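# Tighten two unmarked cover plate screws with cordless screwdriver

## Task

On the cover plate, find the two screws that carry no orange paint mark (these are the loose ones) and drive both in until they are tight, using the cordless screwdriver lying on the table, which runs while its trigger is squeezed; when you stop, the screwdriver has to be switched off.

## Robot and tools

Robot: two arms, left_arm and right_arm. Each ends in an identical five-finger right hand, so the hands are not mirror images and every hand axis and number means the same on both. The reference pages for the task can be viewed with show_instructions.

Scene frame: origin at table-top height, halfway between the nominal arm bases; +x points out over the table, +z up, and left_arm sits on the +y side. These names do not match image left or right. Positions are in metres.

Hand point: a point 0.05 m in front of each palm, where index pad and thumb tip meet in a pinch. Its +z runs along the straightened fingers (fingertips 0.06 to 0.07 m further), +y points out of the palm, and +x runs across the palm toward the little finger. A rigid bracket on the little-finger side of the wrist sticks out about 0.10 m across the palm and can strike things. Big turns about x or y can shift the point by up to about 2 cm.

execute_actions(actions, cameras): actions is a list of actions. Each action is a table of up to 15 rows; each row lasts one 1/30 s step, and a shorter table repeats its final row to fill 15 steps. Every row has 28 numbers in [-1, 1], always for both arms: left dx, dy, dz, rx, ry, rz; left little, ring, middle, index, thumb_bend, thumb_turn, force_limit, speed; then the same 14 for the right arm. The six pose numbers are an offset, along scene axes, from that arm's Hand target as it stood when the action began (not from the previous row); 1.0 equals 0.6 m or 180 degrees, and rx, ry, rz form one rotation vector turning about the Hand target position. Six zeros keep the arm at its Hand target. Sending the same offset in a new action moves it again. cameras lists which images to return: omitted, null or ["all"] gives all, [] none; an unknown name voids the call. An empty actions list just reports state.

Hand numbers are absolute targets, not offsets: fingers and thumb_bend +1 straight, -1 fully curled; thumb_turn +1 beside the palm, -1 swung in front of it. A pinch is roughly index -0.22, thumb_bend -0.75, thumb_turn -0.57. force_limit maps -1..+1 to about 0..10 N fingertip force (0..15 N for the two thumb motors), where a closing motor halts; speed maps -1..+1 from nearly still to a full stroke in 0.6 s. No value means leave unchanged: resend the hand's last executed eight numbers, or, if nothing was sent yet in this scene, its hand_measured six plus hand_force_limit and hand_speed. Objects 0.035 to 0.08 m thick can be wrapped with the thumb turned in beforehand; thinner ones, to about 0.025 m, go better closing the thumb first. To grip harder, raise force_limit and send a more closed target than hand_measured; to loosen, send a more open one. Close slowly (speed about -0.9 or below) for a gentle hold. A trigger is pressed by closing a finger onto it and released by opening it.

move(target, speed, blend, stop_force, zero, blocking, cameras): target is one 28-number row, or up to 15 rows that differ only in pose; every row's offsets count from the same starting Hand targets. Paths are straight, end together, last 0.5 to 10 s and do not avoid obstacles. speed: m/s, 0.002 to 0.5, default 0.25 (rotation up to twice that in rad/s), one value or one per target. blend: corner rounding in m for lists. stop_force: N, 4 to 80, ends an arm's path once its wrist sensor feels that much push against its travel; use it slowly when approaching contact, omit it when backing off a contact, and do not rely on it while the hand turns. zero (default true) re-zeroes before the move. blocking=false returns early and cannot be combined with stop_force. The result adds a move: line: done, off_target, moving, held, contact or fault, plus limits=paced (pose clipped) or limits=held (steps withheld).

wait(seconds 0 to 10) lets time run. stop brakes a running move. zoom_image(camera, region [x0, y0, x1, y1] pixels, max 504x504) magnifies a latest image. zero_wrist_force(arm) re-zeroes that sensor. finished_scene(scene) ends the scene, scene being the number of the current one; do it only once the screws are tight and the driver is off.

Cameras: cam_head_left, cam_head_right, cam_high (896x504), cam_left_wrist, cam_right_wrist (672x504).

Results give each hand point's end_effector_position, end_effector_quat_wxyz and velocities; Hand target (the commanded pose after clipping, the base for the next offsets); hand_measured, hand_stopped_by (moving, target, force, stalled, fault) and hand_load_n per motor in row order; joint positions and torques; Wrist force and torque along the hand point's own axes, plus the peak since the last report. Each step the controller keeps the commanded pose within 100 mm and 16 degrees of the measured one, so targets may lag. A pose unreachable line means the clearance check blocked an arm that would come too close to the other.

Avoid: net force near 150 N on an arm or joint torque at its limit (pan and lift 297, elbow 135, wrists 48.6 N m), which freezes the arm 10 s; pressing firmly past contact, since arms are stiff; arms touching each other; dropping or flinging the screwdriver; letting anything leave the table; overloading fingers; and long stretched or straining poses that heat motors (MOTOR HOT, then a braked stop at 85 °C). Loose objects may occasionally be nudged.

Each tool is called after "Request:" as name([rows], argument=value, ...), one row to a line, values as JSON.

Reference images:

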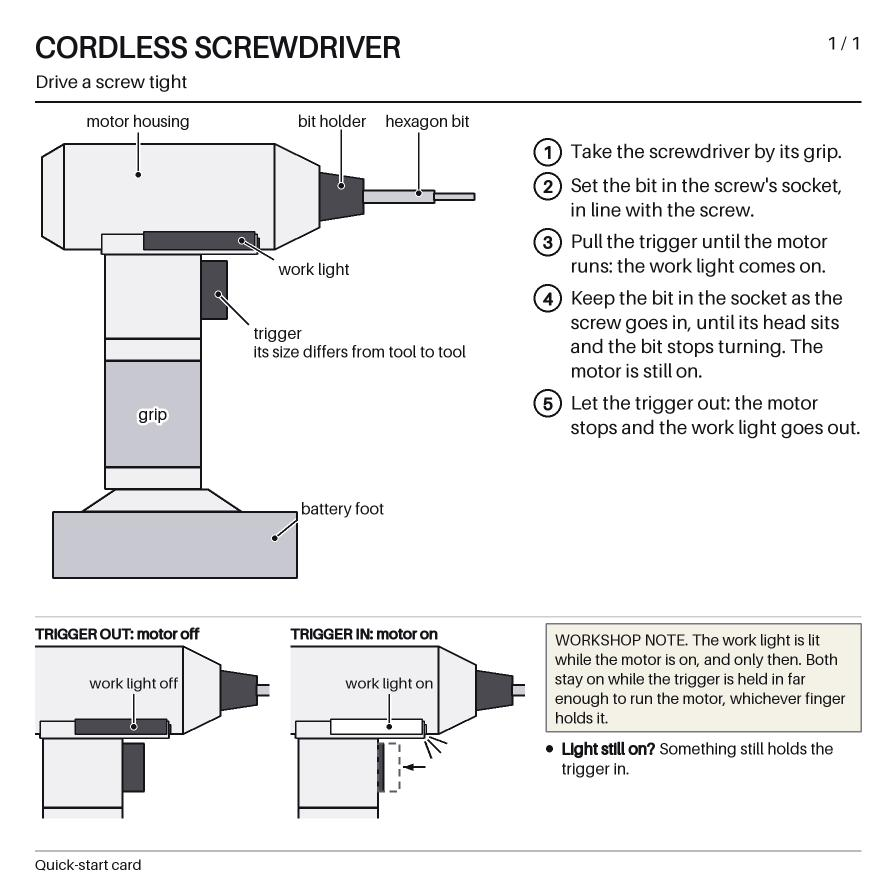

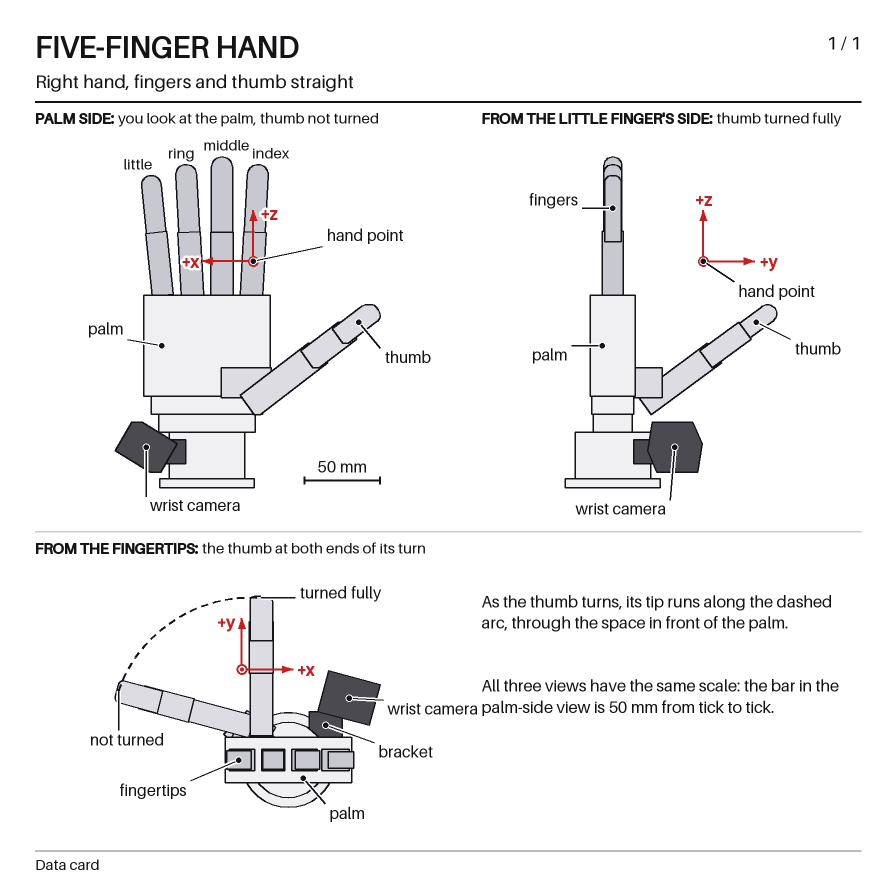

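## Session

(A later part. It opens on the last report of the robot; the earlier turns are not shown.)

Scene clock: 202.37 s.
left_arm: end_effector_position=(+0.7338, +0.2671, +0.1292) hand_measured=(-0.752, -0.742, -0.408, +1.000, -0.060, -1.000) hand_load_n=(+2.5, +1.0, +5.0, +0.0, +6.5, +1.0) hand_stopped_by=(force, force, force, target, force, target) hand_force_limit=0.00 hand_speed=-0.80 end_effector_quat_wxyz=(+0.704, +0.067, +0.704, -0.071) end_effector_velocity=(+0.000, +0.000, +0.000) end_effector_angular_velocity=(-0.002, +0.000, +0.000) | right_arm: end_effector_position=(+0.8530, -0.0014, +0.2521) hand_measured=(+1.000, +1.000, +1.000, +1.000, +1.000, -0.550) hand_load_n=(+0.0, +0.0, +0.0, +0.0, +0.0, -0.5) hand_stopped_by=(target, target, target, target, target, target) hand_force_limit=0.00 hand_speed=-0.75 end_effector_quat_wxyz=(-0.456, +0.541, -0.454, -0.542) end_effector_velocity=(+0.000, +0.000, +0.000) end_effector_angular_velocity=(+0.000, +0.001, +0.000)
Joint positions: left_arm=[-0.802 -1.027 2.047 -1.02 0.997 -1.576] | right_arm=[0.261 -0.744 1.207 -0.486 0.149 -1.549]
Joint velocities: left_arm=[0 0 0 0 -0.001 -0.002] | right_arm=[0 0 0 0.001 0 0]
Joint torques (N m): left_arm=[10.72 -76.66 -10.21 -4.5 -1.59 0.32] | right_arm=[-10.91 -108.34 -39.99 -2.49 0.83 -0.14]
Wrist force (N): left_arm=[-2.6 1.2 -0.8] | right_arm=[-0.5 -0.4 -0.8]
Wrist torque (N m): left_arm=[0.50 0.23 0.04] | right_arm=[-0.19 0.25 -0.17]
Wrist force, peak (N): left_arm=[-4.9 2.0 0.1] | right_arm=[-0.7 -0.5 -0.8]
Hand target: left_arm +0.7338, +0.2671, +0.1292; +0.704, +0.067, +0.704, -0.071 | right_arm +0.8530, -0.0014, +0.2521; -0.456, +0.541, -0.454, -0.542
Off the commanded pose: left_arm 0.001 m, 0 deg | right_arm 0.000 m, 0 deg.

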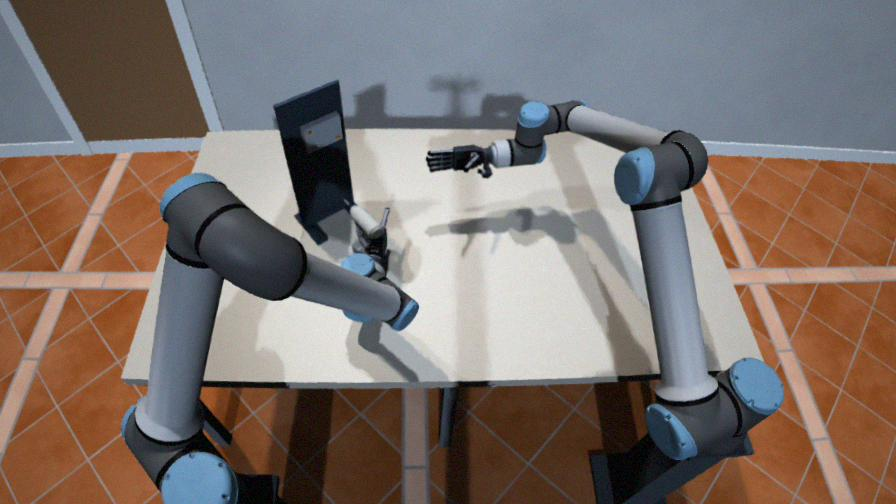

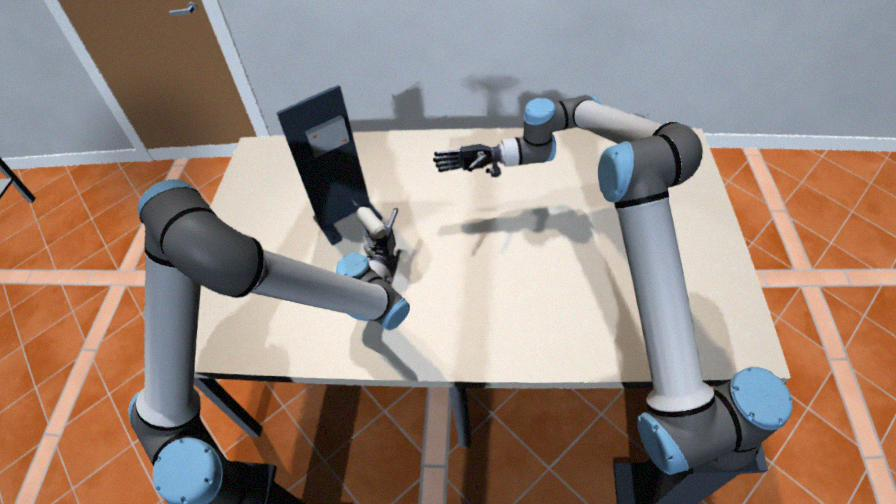

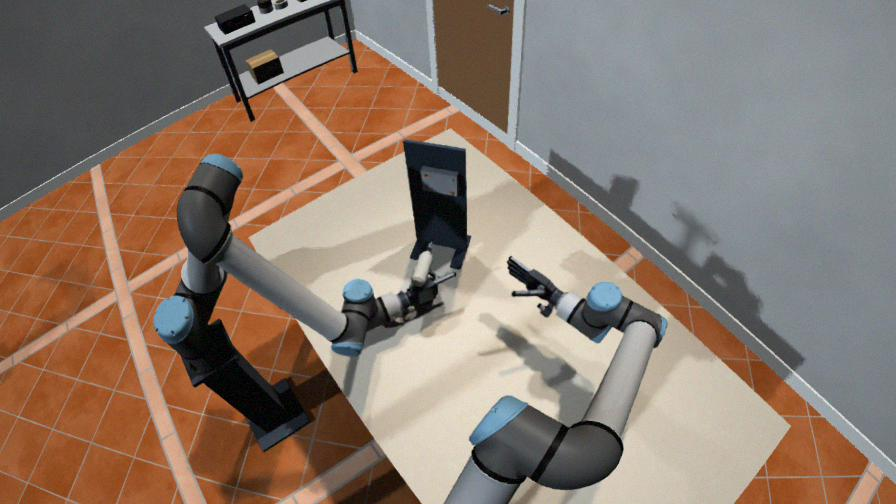

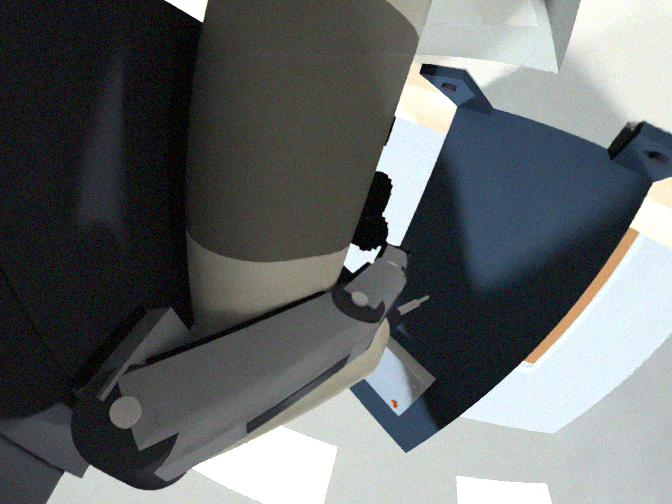

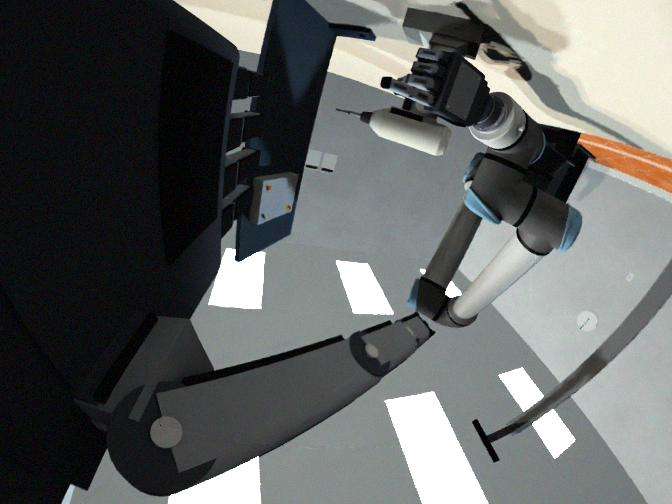

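Request:
move(target=[0,0,0,0,0,0,1,1,1,1,1,-1,0,-0.4,0,0,0,0,0,0,1,1,1,1,1,-0.55,0.0,-0.75], cameras=[])

Request:
move(target=[0,0,-0.0283,0,0,0,1,1,1,1,1,-1,0,-0.4,0,0,0,0,0,0,1,1,1,1,1,-0.55,0.0,-0.75], speed=0.04, stop_force=8, cameras=["cam_high","cam_left_wrist","cam_right_wrist"])

Scene clock: 205.67 s.
left_arm: end_effector_position=(+0.7338, +0.2671, +0.1292) hand_measured=(+1.000, +1.000, +1.000, +1.000, +1.000, -1.000) hand_load_n=(+0.0, +0.0, +0.0, -0.5, +0.0, +0.0) hand_stopped_by=(target, target, target, target, target, target) hand_force_limit=0.00 hand_speed=-0.40 end_effector_quat_wxyz=(+0.704, +0.067, +0.704, -0.071) end_effector_velocity=(+0.000, +0.000, +0.000) end_effector_angular_velocity=(-0.002, -0.001, -0.001) | right_arm: end_effector_position=(+0.8530, -0.0014, +0.2521) hand_measured=(+1.000, +1.000, +1.000, +1.000, +1.000, -0.550) hand_load_n=(+0.0, +0.0, +0.0, -0.5, +0.0, +0.0) hand_stopped_by=(target, target, target, target, target, target) hand_force_limit=0.00 hand_speed=-0.75 end_effector_quat_wxyz=(-0.456, +0.541, -0.454, -0.542) end_effector_velocity=(+0.000, +0.000, +0.000) end_effector_angular_velocity=(+0.000, +0.000, +0.000)
Joint positions: left_arm=[-0.802 -1.027 2.047 -1.02 0.997 -1.576] | right_arm=[0.261 -0.744 1.207 -0.486 0.149 -1.549]
Joint velocities: left_arm=[0 0 0 -0.001 0.001 -0.001] | right_arm=[0 0 0 0 0 0]
Joint torques (N m): left_arm=[10.77 -75.17 -22.45 -4.59 0.36 -2.85] | right_arm=[-11.66 -109.95 -40 -2.68 0.56 -0.19]
Wrist force (N): left_arm=[-1.9 1.2 -1.2] | right_arm=[-0.2 -0.7 -0.5]
Wrist torque (N m): left_arm=[0.45 0.39 -0.12] | right_arm=[-0.24 0.20 -0.16]
Wrist force, peak (N): left_arm=[-2.3 2.1 -2.5] | right_arm=[-0.6 -0.5 -1.2]
Hand target: left_arm +0.7338, +0.2671, +0.1292; +0.704, +0.067, +0.704, -0.071 | right_arm +0.8530, -0.0014, +0.2521; -0.456, +0.541, -0.454, -0.542
Off the commanded pose: left_arm 0.000 m, 0 deg | right_arm 0.000 m, 0 deg.
move: done
No camera images: "cameras" was empty.

Scene clock: 206.93 s.
left_arm: end_effector_position=(+0.7337, +0.2672, +0.1128) hand_measured=(+1.000, +1.000, +1.000, +1.000, +1.000, -1.000) hand_load_n=(+0.0, +0.0, +0.0, +0.0, +0.0, +0.0) hand_stopped_by=(target, target, target, target, target, target) hand_force_limit=0.00 hand_speed=-0.40 end_effector_quat_wxyz=(+0.704, +0.067, +0.704, -0.071) end_effector_velocity=(+0.000, +0.000, +0.001) end_effector_angular_velocity=(-0.001, -0.001, +0.000) | right_arm: end_effector_position=(+0.8530, -0.0014, +0.2521) hand_measured=(+1.000, +1.000, +1.000, +1.000, +1.000, -0.550) hand_load_n=(+0.0, +0.0, +0.0, +0.0, +0.0, +0.0) hand_stopped_by=(target, target, target, target, target, target) hand_force_limit=0.00 hand_speed=-0.75 end_effector_quat_wxyz=(-0.456, +0.541, -0.454, -0.542) end_effector_velocity=(+0.000, +0.000, +0.000) end_effector_angular_velocity=(+0.000, +0.001, +0.000)
Joint positions: left_arm=[-0.802 -1.002 2.048 -1.047 0.997 -1.576] | right_arm=[0.261 -0.744 1.207 -0.486 0.149 -1.549]
Joint velocities: left_arm=[0 -0.001 0 0 0 -0.001] | right_arm=[0 0 0 0 0 0]
Joint torques (N m): left_arm=[9.57 -77.15 -14.39 -0.67 0.01 -1.96] | right_arm=[-11.67 -109.71 -39.73 -2.56 0.78 -0.06]
Wrist force (N): left_arm=[-6.3 1.6 0.0] | right_arm=[-0.8 -0.3 -0.4]
Wrist torque (N m): left_arm=[0.54 0.29 -0.28] | right_arm=[-0.19 0.28 -0.18]
Wrist force, peak (N): left_arm=[-34.6 4.9 -5.6] | right_arm=[-0.4 -0.7 -0.8]
Hand target: left_arm +0.7337, +0.2672, +0.1129; +0.704, +0.067, +0.704, -0.071 | right_arm +0.8530, -0.0014, +0.2521; -0.456, +0.541, -0.454, -0.542
Off the commanded pose: left_arm 0.001 m, 0 deg | right_arm 0.000 m, 0 deg.
move: contact (left_arm)
Images, in order (width x height): cam_high 896x504, cam_left_wrist 672x504, cam_right_wrist 672x504.

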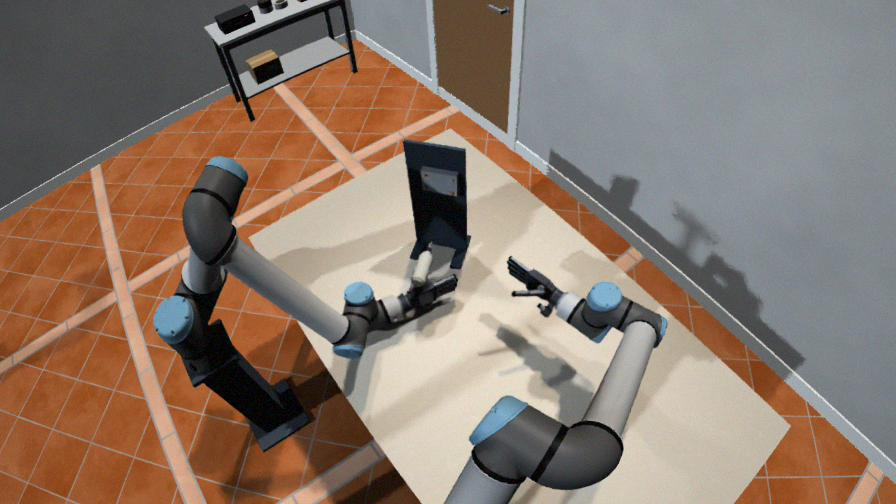

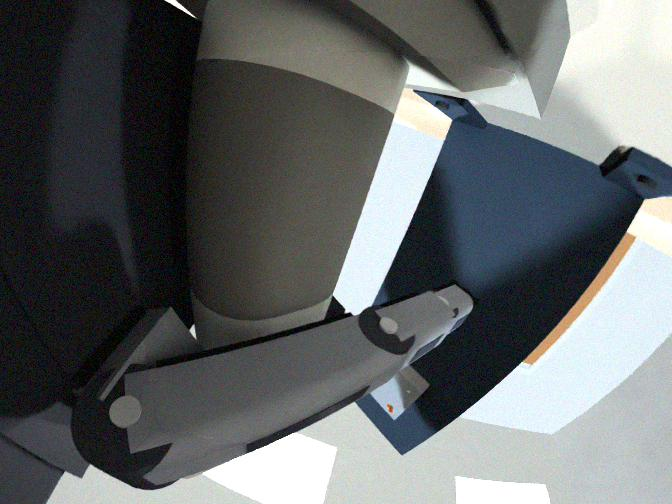

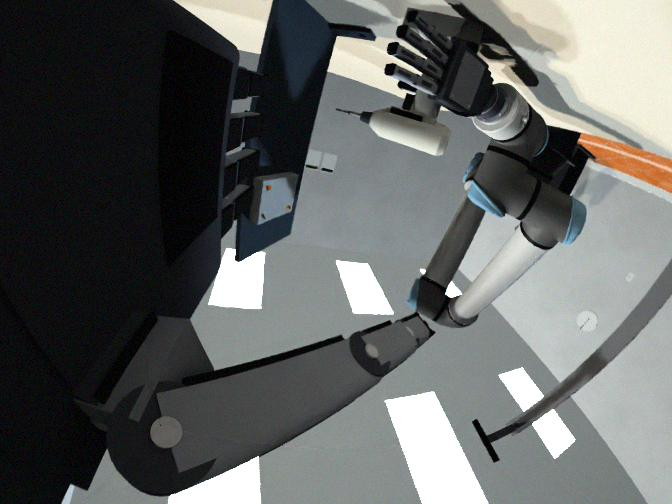

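Request:
move(target=[0,0,0.01,0,0,0,1,1,1,1,1,-1,0,-0.4,0,0,0,0,0,0,1,1,1,1,1,-0.55,0.0,-0.75], speed=0.05, cameras=[])

Request:
move(target=[-0.0117,-0.06,0,0,0,-0.2278,1,1,1,1,1,-1,0,-0.4,0,0,0,0,0,0,1,1,1,1,1,-0.55,0.0,-0.75], speed=0.06, cameras=["cam_high","cam_left_wrist","cam_right_wrist"])

Scene clock: 207.80 s.
left_arm: end_effector_position=(+0.7337, +0.2672, +0.1190) hand_measured=(+1.000, +1.000, +1.000, +1.000, +1.000, -1.000) hand_load_n=(+0.0, +0.0, +0.0, +0.0, +0.0, -0.5) hand_stopped_by=(target, target, target, target, target, target) hand_force_limit=0.00 hand_speed=-0.40 end_effector_quat_wxyz=(+0.704, +0.067, +0.704, -0.071) end_effector_velocity=(+0.000, +0.000, +0.000) end_effector_angular_velocity=(+0.002, +0.000, +0.000) | right_arm: end_effector_position=(+0.8530, -0.0014, +0.2521) hand_measured=(+1.000, +1.000, +1.000, +1.000, +1.000, -0.550) hand_load_n=(+0.0, +0.0, +0.0, +0.0, +0.0, +0.0) hand_stopped_by=(target, target, target, target, target, target) hand_force_limit=0.00 hand_speed=-0.75 end_effector_quat_wxyz=(-0.456, +0.541, -0.454, -0.542) end_effector_velocity=(+0.000, +0.000, +0.000) end_effector_angular_velocity=(+0.000, +0.000, +0.000)
Joint positions: left_arm=[-0.802 -1.011 2.048 -1.037 0.997 -1.576] | right_arm=[0.261 -0.744 1.207 -0.486 0.149 -1.549]
Joint velocities: left_arm=[0.001 0.001 0 0 0.001 0.002] | right_arm=[0 0 0 0.001 0 0]
Joint torques (N m): left_arm=[6.36 -49.92 -34.15 -1.99 0.19 -2] | right_arm=[-11.91 -109.55 -40.16 -2.76 0.71 -0.2]
Wrist force (N): left_arm=[-0.3 3.8 -1.1] | right_arm=[-0.5 -0.3 -0.7]
Wrist torque (N m): left_arm=[0.67 0.18 -0.01] | right_arm=[-0.18 0.25 -0.17]
Wrist force, peak (N): left_arm=[-6.6 1.7 0.5] | right_arm=[-0.5 -0.8 -0.8]
Hand target: left_arm +0.7337, +0.2672, +0.1189; +0.704, +0.067, +0.704, -0.071 | right_arm +0.8530, -0.0014, +0.2521; -0.456, +0.541, -0.454, -0.542
Off the commanded pose: left_arm 0.000 m, 0 deg | right_arm 0.000 m, 0 deg.
move: done
No camera images: "cameras" was empty.

Scene clock: 214.10 s.
left_arm: end_effector_position=(+0.7272, +0.2312, +0.1190) hand_measured=(+1.000, +1.000, +1.000, +1.000, +1.000, -1.000) hand_load_n=(+0.0, +0.0, +0.0, -0.5, +0.0, +0.0) hand_stopped_by=(target, target, target, target, target, target) hand_force_limit=0.00 hand_speed=-0.40 end_effector_quat_wxyz=(+0.635, +0.309, +0.636, -0.312) end_effector_velocity=(+0.000, +0.000, +0.000) end_effector_angular_velocity=(+0.001, +0.000, +0.001) | right_arm: end_effector_position=(+0.8530, -0.0014, +0.2521) hand_measured=(+1.000, +1.000, +1.000, +1.000, +1.000, -0.550) hand_load_n=(+0.0, +0.0, +0.0, -0.5, +0.0, +0.0) hand_stopped_by=(target, target, target, target, target, target) hand_force_limit=0.00 hand_speed=-0.75 end_effector_quat_wxyz=(-0.456, +0.541, -0.454, -0.542) end_effector_velocity=(+0.000, +0.000, -0.001) end_effector_angular_velocity=(+0.000, +0.001, +0.000)
Joint positions: left_arm=[-0.559 -1.012 2.049 -1.038 1.956 -1.576] | right_arm=[0.261 -0.744 1.207 -0.486 0.149 -1.549]
Joint velocities: left_arm=[-0.001 0 0 0 -0.003 0] | right_arm=[0 0.001 0 0 0 0]
Joint torques (N m): left_arm=[-16.01 -65.98 -12.33 -2.9 -2.6 -3.27] | right_arm=[-12.52 -109.56 -41.26 -2.59 0.59 0]
Wrist force (N): left_arm=[-0.4 4.1 -1.1] | right_arm=[-0.8 -0.5 -0.4]
Wrist torque (N m): left_arm=[0.70 0.20 0.00] | right_arm=[-0.22 0.28 -0.19]
Wrist force, peak (N): left_arm=[-0.4 4.6 -1.1] | right_arm=[-0.5 -0.5 -1.1]
Hand target: left_arm +0.7270, +0.2312, +0.1190; +0.635, +0.309, +0.636, -0.313 | right_arm +0.8530, -0.0014, +0.2521; -0.456, +0.541, -0.454, -0.542
Off the commanded pose: left_arm 0.000 m, 0 deg | right_arm 0.000 m, 0 deg.
move: done
Images, in order (width x height): cam_high 896x504, cam_left_wrist 672x504, cam_right_wrist 672x504.

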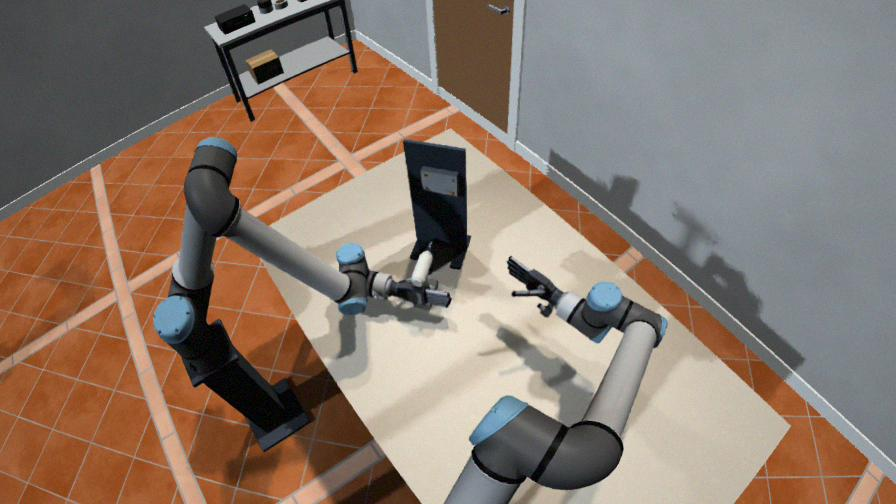

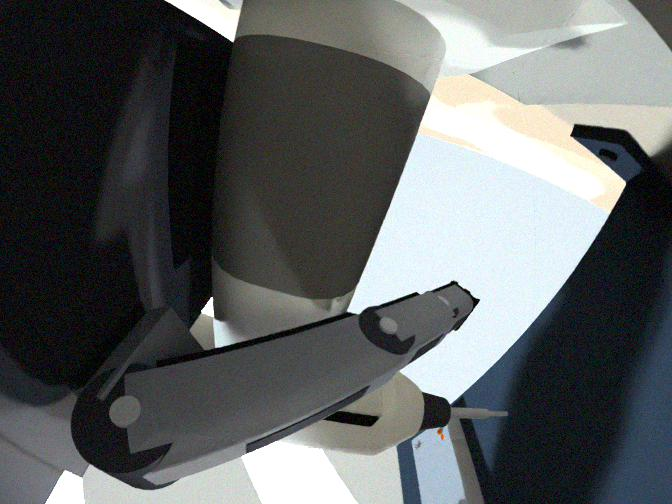

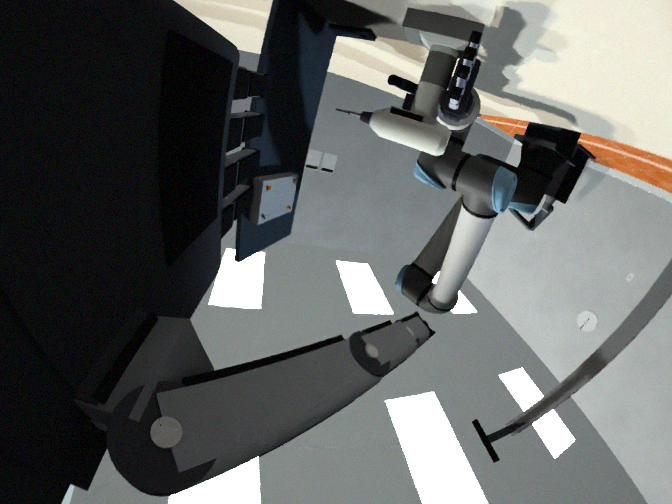

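Request:
move(target=[0,0,-0.0117,0,0,0,1,1,1,1,1,-1,0,-0.4,0,0,0,0,0,0,1,1,1,1,1,-0.55,0.0,-0.75], speed=0.03, stop_force=6, cameras=["cam_left_wrist","cam_right_wrist"])

Request:
zoom_image(camera="cam_right_wrist", region=[320, 0, 540, 180])

Scene clock: 215.83 s.
left_arm: end_effector_position=(+0.7270, +0.2312, +0.1119) hand_measured=(+1.000, +1.000, +1.000, +1.000, +1.000, -1.000) hand_load_n=(+0.0, +0.0, +0.0, +0.0, +0.0, -0.5) hand_stopped_by=(target, target, target, target, target, target) hand_force_limit=0.00 hand_speed=-0.40 end_effector_quat_wxyz=(+0.634, +0.309, +0.636, -0.313) end_effector_velocity=(+0.000, +0.000, +0.000) end_effector_angular_velocity=(+0.000, -0.001, +0.000) | right_arm: end_effector_position=(+0.8530, -0.0014, +0.2521) hand_measured=(+1.000, +1.000, +1.000, +1.000, +1.000, -0.550) hand_load_n=(+0.0, +0.0, +0.0, +0.0, +0.0, +0.0) hand_stopped_by=(target, target, target, target, target, target) hand_force_limit=0.00 hand_speed=-0.75 end_effector_quat_wxyz=(-0.456, +0.541, -0.454, -0.542) end_effector_velocity=(+0.000, +0.000, +0.000) end_effector_angular_velocity=(+0.000, +0.000, +0.000)
Joint positions: left_arm=[-0.559 -1.001 2.05 -1.05 1.956 -1.576] | right_arm=[0.261 -0.744 1.207 -0.486 0.149 -1.549]
Joint velocities: left_arm=[0 0 0 0 0 0.001] | right_arm=[0 0 0 0 0 0]
Joint torques (N m): left_arm=[-16.39 -80.1 -16.59 1.03 1.11 -0.64] | right_arm=[-12.13 -109.89 -41.3 -2.77 0.76 -0.15]
Wrist force (N): left_arm=[-0.4 4.3 -1.0] | right_arm=[-0.3 -0.5 -0.9]
Wrist torque (N m): left_arm=[0.73 0.20 0.00] | right_arm=[-0.19 0.23 -0.17]
Wrist force, peak (N): left_arm=[-0.7 4.3 -1.3] | right_arm=[-0.9 -0.7 -0.9]
Hand target: left_arm +0.7270, +0.2312, +0.1120; +0.635, +0.309, +0.636, -0.313 | right_arm +0.8530, -0.0014, +0.2521; -0.456, +0.541, -0.454, -0.542
Off the commanded pose: left_arm 0.000 m, 0 deg | right_arm 0.000 m, 0 deg.
move: done
Images, in order (width x height): cam_left_wrist 672x504, cam_right_wrist 672x504.

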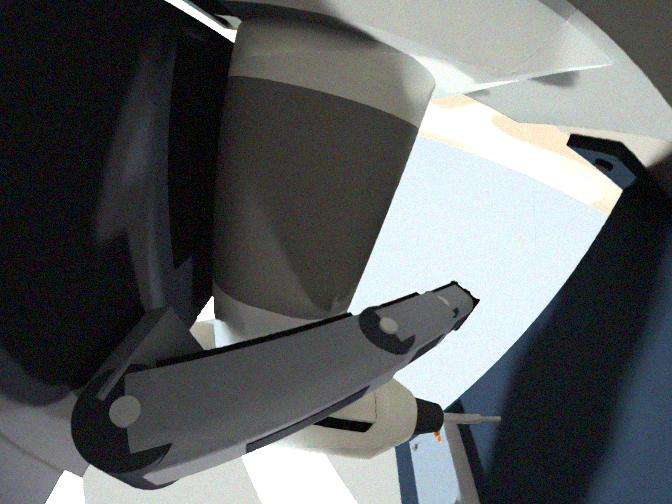

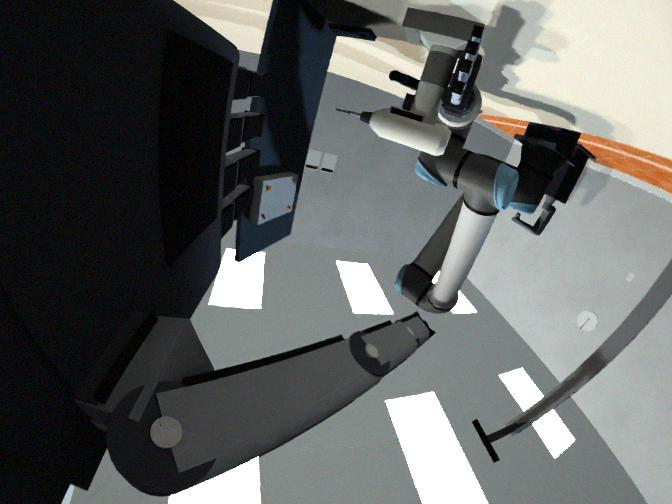

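Scaled by 2.291 from the camera's 672x504 image, which has a finer 960x720 frame.

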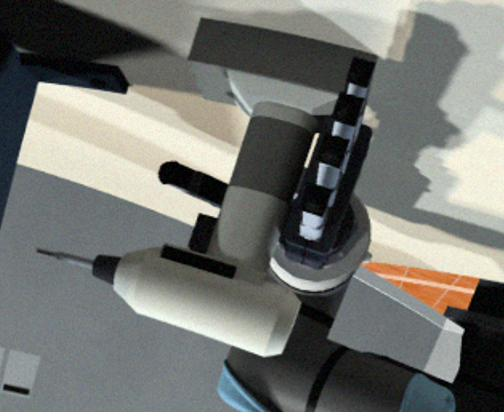

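Request:
move(target=[0,0,0,0,0,0,-0.2,-0.2,-0.2,1,1,-1,-0.8,-0.6,0,0,0,0,0,0,1,1,1,1,1,-0.55,0.0,-0.75], cameras=[])

Request:
move(target=[0,0,0,0,0,0,-0.2,-0.2,-0.2,1,-1,-1,-0.9,-0.85,0,0,0,0,0,0,1,1,1,1,1,-0.55,0.0,-0.75], cameras=["cam_left_wrist","cam_right_wrist"])

Request:
zoom_image(camera="cam_right_wrist", region=[320, 0, 540, 180])

Scene clock: 218.30 s.
left_arm: end_effector_position=(+0.7270, +0.2312, +0.1119) hand_measured=(-0.200, -0.200, -0.200, +1.000, +1.000, -1.000) hand_load_n=(+0.0, +0.0, +0.0, +0.0, -0.5, +0.0) hand_stopped_by=(target, target, target, target, target, target) hand_force_limit=-0.80 hand_speed=-0.60 end_effector_quat_wxyz=(+0.635, +0.309, +0.636, -0.313) end_effector_velocity=(+0.000, +0.000, -0.001) end_effector_angular_velocity=(-0.001, +0.002, +0.001) | right_arm: end_effector_position=(+0.8530, -0.0014, +0.2521) hand_measured=(+1.000, +1.000, +1.000, +1.000, +1.000, -0.550) hand_load_n=(+0.0, +0.0, +0.0, +0.0, +0.0, +0.0) hand_stopped_by=(target, target, target, target, target, target) hand_force_limit=0.00 hand_speed=-0.75 end_effector_quat_wxyz=(-0.456, +0.541, -0.454, -0.542) end_effector_velocity=(+0.000, +0.000, +0.001) end_effector_angular_velocity=(+0.001, -0.002, +0.000)
Joint positions: left_arm=[-0.559 -1.001 2.05 -1.05 1.956 -1.576] | right_arm=[0.261 -0.744 1.207 -0.486 0.149 -1.549]
Joint velocities: left_arm=[0 0.001 0 0 0 -0.001] | right_arm=[0 -0.001 0 -0.001 0 0]
Joint torques (N m): left_arm=[-13.2 -80.32 -32.48 -1.08 1.28 2.04] | right_arm=[-11.07 -109.21 -41.25 -2.69 0.78 -0.14]
Wrist force (N): left_arm=[-0.1 4.0 -1.3] | right_arm=[-0.5 -0.1 -0.8]
Wrist torque (N m): left_arm=[0.70 0.16 0.00] | right_arm=[-0.15 0.25 -0.16]
Wrist force, peak (N): left_arm=[-0.4 4.6 -1.5] | right_arm=[-0.8 -0.6 -1.0]
Hand target: left_arm +0.7270, +0.2312, +0.1120; +0.635, +0.309, +0.636, -0.313 | right_arm +0.8530, -0.0014, +0.2521; -0.456, +0.541, -0.454, -0.542
Off the commanded pose: left_arm 0.000 m, 0 deg | right_arm 0.000 m, 0 deg.
move: done
No camera images: "cameras" was empty.

Scene clock: 223.80 s.
left_arm: end_effector_position=(+0.7270, +0.2312, +0.1120) hand_measured=(-0.200, -0.200, -0.200, +1.000, +0.148, -1.000) hand_load_n=(+0.0, +0.0, +0.0, +0.5, +0.5, +0.0) hand_stopped_by=(target, target, target, target, moving, target) hand_force_limit=-0.90 hand_speed=-0.85 end_effector_quat_wxyz=(+0.635, +0.309, +0.636, -0.313) end_effector_velocity=(+0.000, -0.001, +0.000) end_effector_angular_velocity=(-0.001, +0.001, -0.001) | right_arm: end_effector_position=(+0.8530, -0.0014, +0.2521) hand_measured=(+1.000, +1.000, +1.000, +1.000, +1.000, -0.550) hand_load_n=(+0.0, +0.0, +0.0, +0.0, +0.0, +0.0) hand_stopped_by=(target, target, target, target, target, target) hand_force_limit=0.00 hand_speed=-0.75 end_effector_quat_wxyz=(-0.456, +0.541, -0.454, -0.542) end_effector_velocity=(+0.000, +0.000, +0.000) end_effector_angular_velocity=(+0.000, +0.000, +0.000)
Joint positions: left_arm=[-0.559 -1.001 2.05 -1.05 1.956 -1.576] | right_arm=[0.261 -0.744 1.207 -0.486 0.149 -1.549]
Joint velocities: left_arm=[-0.001 0 0 0 0 -0.001] | right_arm=[0 0 0 0 0 0]
Joint torques (N m): left_arm=[-9.84 -78.68 -31.32 -4.67 0.61 2.76] | right_arm=[-11.84 -108.93 -41.41 -2.64 0.69 -0.21]
Wrist force (N): left_arm=[-0.1 5.6 -2.2] | right_arm=[-0.3 -0.2 -0.6]
Wrist torque (N m): left_arm=[0.81 0.20 0.02] | right_arm=[-0.16 0.22 -0.15]
Wrist force, peak (N): left_arm=[-0.5 5.5 -2.3] | right_arm=[-0.4 -0.6 -1.2]
Hand target: left_arm +0.7270, +0.2312, +0.1120; +0.635, +0.309, +0.636, -0.313 | right_arm +0.8530, -0.0014, +0.2521; -0.456, +0.541, -0.454, -0.542
Off the commanded pose: left_arm 0.000 m, 0 deg | right_arm 0.000 m, 0 deg.
move: moving (left_arm; no rest 5 s after the path's end)
Images, in order (width x height): cam_left_wrist 672x504, cam_right_wrist 672x504.

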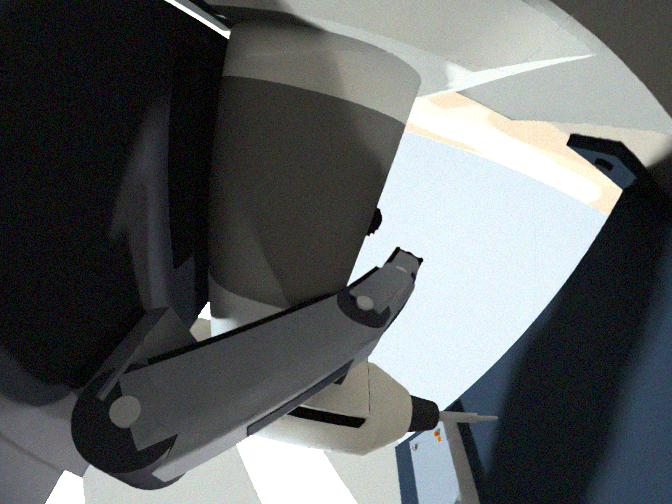

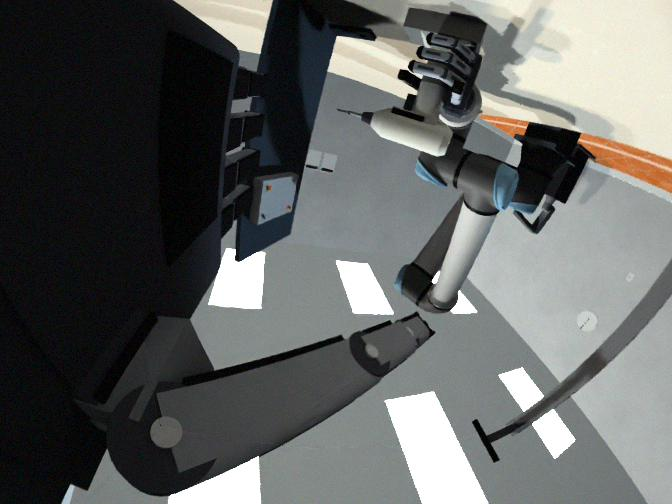

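Scaled by 2.291 from the camera's 672x504 image, which has a finer 960x720 frame.

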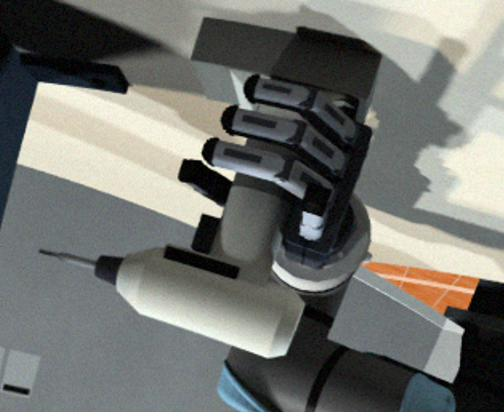

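Request:
wait(seconds=4, cameras=["cam_right_wrist"])

Request:
zoom_image(camera="cam_right_wrist", region=[320, 0, 540, 180])

Scene clock: 227.90 s.
left_arm: end_effector_position=(+0.7270, +0.2312, +0.1120) hand_measured=(-0.200, -0.200, -0.200, +1.000, -0.014, -1.000) hand_load_n=(+0.0, +0.0, +0.0, +0.0, +0.5, +0.0) hand_stopped_by=(target, target, target, target, force, target) hand_force_limit=-0.90 hand_speed=-0.85 end_effector_quat_wxyz=(+0.635, +0.309, +0.636, -0.313) end_effector_velocity=(+0.000, +0.000, +0.000) end_effector_angular_velocity=(+0.000, +0.000, +0.000) | right_arm: end_effector_position=(+0.8530, -0.0014, +0.2521) hand_measured=(+1.000, +1.000, +1.000, +1.000, +1.000, -0.550) hand_load_n=(+0.0, +0.0, +0.0, +0.0, +0.0, +0.0) hand_stopped_by=(target, target, target, target, target, target) hand_force_limit=0.00 hand_speed=-0.75 end_effector_quat_wxyz=(-0.456, +0.541, -0.454, -0.542) end_effector_velocity=(+0.000, +0.000, +0.002) end_effector_angular_velocity=(+0.001, -0.003, +0.000)
Joint positions: left_arm=[-0.559 -1.001 2.05 -1.05 1.956 -1.576] | right_arm=[0.261 -0.744 1.207 -0.486 0.149 -1.549]
Joint velocities: left_arm=[0 0 0 0 0 0] | right_arm=[0 -0.002 0 -0.002 0 0]
Joint torques (N m): left_arm=[-4.63 -77.49 -27.65 -4.72 1.01 2.49] | right_arm=[-11.26 -109.02 -42.09 -2.47 0.77 -0.17]
Wrist force (N): left_arm=[0.1 4.9 -2.1] | right_arm=[-0.6 -0.6 -0.6]
Wrist torque (N m): left_arm=[0.73 0.19 0.02] | right_arm=[-0.23 0.26 -0.18]
Wrist force, peak (N): left_arm=[-0.2 5.5 -2.4] | right_arm=[-0.7 -1.0 -1.0]
Hand target: left_arm +0.7270, +0.2312, +0.1120; +0.635, +0.309, +0.636, -0.313 | right_arm +0.8530, -0.0014, +0.2521; -0.456, +0.541, -0.454, -0.542
Off the commanded pose: left_arm 0.000 m, 0 deg | right_arm 0.000 m, 0 deg.
wait: 4.00 s; at rest by 1.03 s
Images, in order (width x height): cam_right_wrist 672x504.

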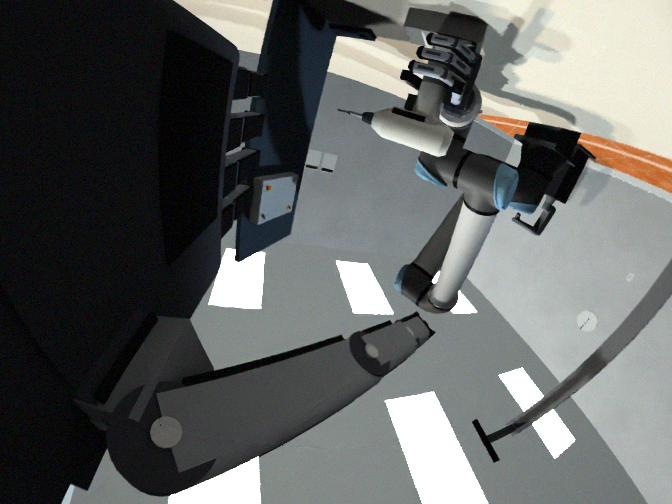

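Scaled by 2.291 from the camera's 672x504 image, which has a finer 960x720 frame.

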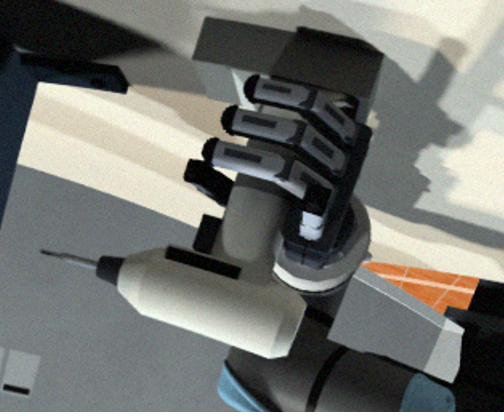

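Request:
move(target=[0,0,0,0,0,0,-1,-1,-1,1,-1,-1,-0.3,-0.8,0,0,0,0,0,0,1,1,1,1,1,-0.55,0.0,-0.75], cameras=[])

Request:
wait(seconds=1, cameras=["cam_left_wrist","cam_right_wrist","cam_high"])

Request:
zoom_image(camera="cam_right_wrist", region=[320, 0, 540, 180])

Scene clock: 229.80 s.
left_arm: end_effector_position=(+0.7270, +0.2312, +0.1120) hand_measured=(-0.698, -0.686, -0.442, +1.000, -0.012, -1.000) hand_load_n=(+5.5, +3.0, +2.0, +0.0, +4.0, +1.5) hand_stopped_by=(force, force, force, target, force, target) hand_force_limit=-0.30 hand_speed=-0.80 end_effector_quat_wxyz=(+0.635, +0.309, +0.636, -0.313) end_effector_velocity=(+0.000, +0.000, +0.000) end_effector_angular_velocity=(+0.000, +0.000, +0.000) | right_arm: end_effector_position=(+0.8530, -0.0014, +0.2521) hand_measured=(+1.000, +1.000, +1.000, +1.000, +1.000, -0.550) hand_load_n=(+0.0, +0.0, +0.0, +0.0, +0.0, +0.0) hand_stopped_by=(target, target, target, target, target, target) hand_force_limit=0.00 hand_speed=-0.75 end_effector_quat_wxyz=(-0.456, +0.541, -0.454, -0.542) end_effector_velocity=(+0.000, +0.000, -0.002) end_effector_angular_velocity=(+0.000, +0.001, +0.000)
Joint positions: left_arm=[-0.559 -1.001 2.05 -1.05 1.956 -1.576] | right_arm=[0.261 -0.744 1.207 -0.486 0.149 -1.549]
Joint velocities: left_arm=[0 -0.001 0 0.001 0 -0.001] | right_arm=[0 0.002 0 -0.001 0 0]
Joint torques (N m): left_arm=[-5.18 -76.94 -27.98 -4.42 1.61 2.69] | right_arm=[-11.67 -108.99 -42.17 -2.64 0.75 -0.08]
Wrist force (N): left_arm=[-0.8 5.2 -0.9] | right_arm=[-0.4 -0.5 -0.5]
Wrist torque (N m): left_arm=[0.76 -0.05 0.41] | right_arm=[-0.21 0.23 -0.17]
Wrist force, peak (N): left_arm=[-0.1 5.4 -2.4] | right_arm=[-0.5 -0.6 -1.1]
Hand target: left_arm +0.7270, +0.2312, +0.1120; +0.635, +0.309, +0.636, -0.313 | right_arm +0.8530, -0.0014, +0.2521; -0.456, +0.541, -0.454, -0.542
Off the commanded pose: left_arm 0.000 m, 0 deg | right_arm 0.000 m, 0 deg.
move: done
No camera images: "cameras" was empty.

Scene clock: 230.80 s.
left_arm: end_effector_position=(+0.7270, +0.2312, +0.1120) hand_measured=(-0.698, -0.686, -0.442, +1.000, -0.012, -1.000) hand_load_n=(+5.5, +3.0, +1.5, +0.0, +3.5, +2.0) hand_stopped_by=(force, force, force, target, force, target) hand_force_limit=-0.30 hand_speed=-0.80 end_effector_quat_wxyz=(+0.635, +0.309, +0.636, -0.313) end_effector_velocity=(+0.000, +0.000, +0.000) end_effector_angular_velocity=(+0.000, +0.001, +0.000) | right_arm: end_effector_position=(+0.8530, -0.0014, +0.2521) hand_measured=(+1.000, +1.000, +1.000, +1.000, +1.000, -0.550) hand_load_n=(+0.0, +0.0, +0.0, +0.0, +0.0, -0.5) hand_stopped_by=(target, target, target, target, target, target) hand_force_limit=0.00 hand_speed=-0.75 end_effector_quat_wxyz=(-0.456, +0.541, -0.454, -0.542) end_effector_velocity=(+0.000, +0.000, -0.001) end_effector_angular_velocity=(+0.000, +0.001, +0.000)
Joint positions: left_arm=[-0.559 -1.001 2.05 -1.05 1.956 -1.576] | right_arm=[0.261 -0.744 1.207 -0.486 0.149 -1.549]
Joint velocities: left_arm=[0 0 0 0 0 0] | right_arm=[0 0.001 0 0 0 0]
Joint torques (N m): left_arm=[-4.15 -80.77 -26 -3.39 0.94 2.66] | right_arm=[-12.3 -108.47 -42 -2.69 0.57 -0.17]
Wrist force (N): left_arm=[-0.9 5.2 -0.7] | right_arm=[-0.5 -0.5 -0.7]
Wrist torque (N m): left_arm=[0.76 -0.04 0.41] | right_arm=[-0.22 0.25 -0.18]
Wrist force, peak (N): left_arm=[-0.8 5.3 -1.0] | right_arm=[-0.1 -0.8 -1.0]
Hand target: left_arm +0.7270, +0.2312, +0.1120; +0.635, +0.309, +0.636, -0.313 | right_arm +0.8530, -0.0014, +0.2521; -0.456, +0.541, -0.454, -0.542
Off the commanded pose: left_arm 0.000 m, 0 deg | right_arm 0.000 m, 0 deg.
wait: 1.00 s; at rest by 0.17 s
Images, in order (width x height): cam_high 896x504, cam_left_wrist 672x504, cam_right_wrist 672x504.

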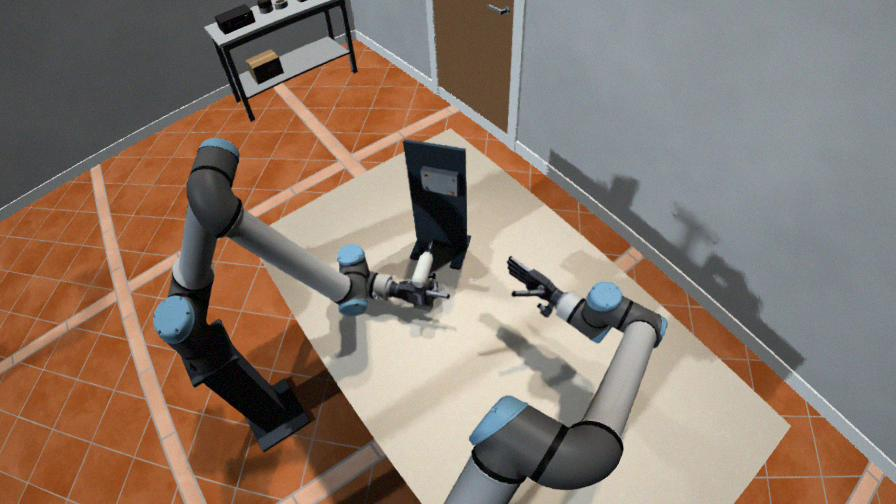

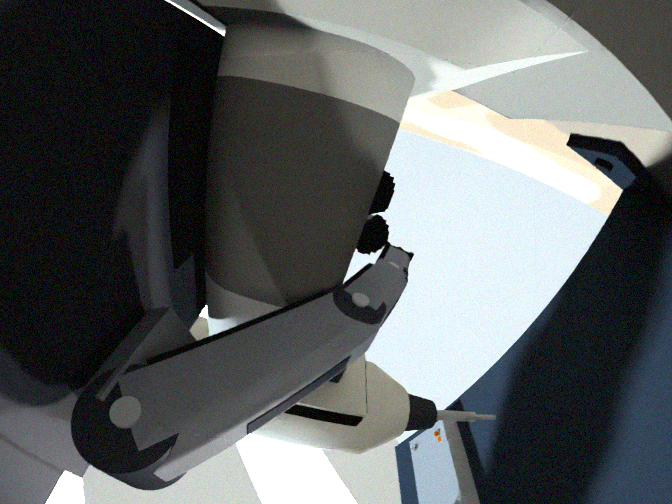

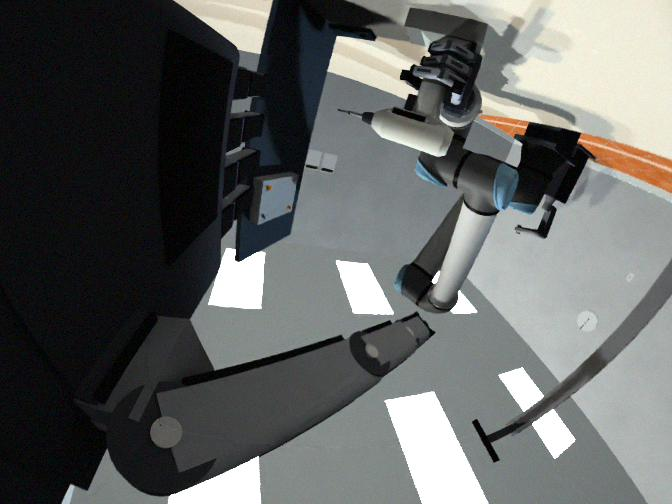

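Scaled by 2.291 from the camera's 672x504 image, which has a finer 960x720 frame.

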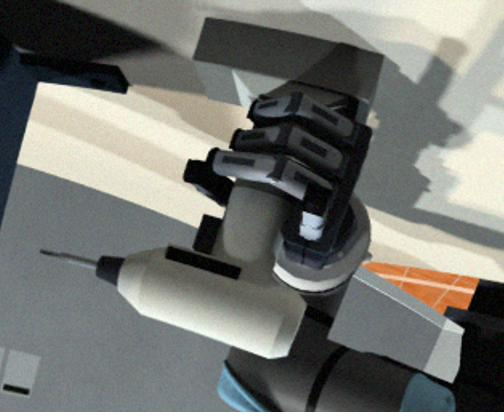

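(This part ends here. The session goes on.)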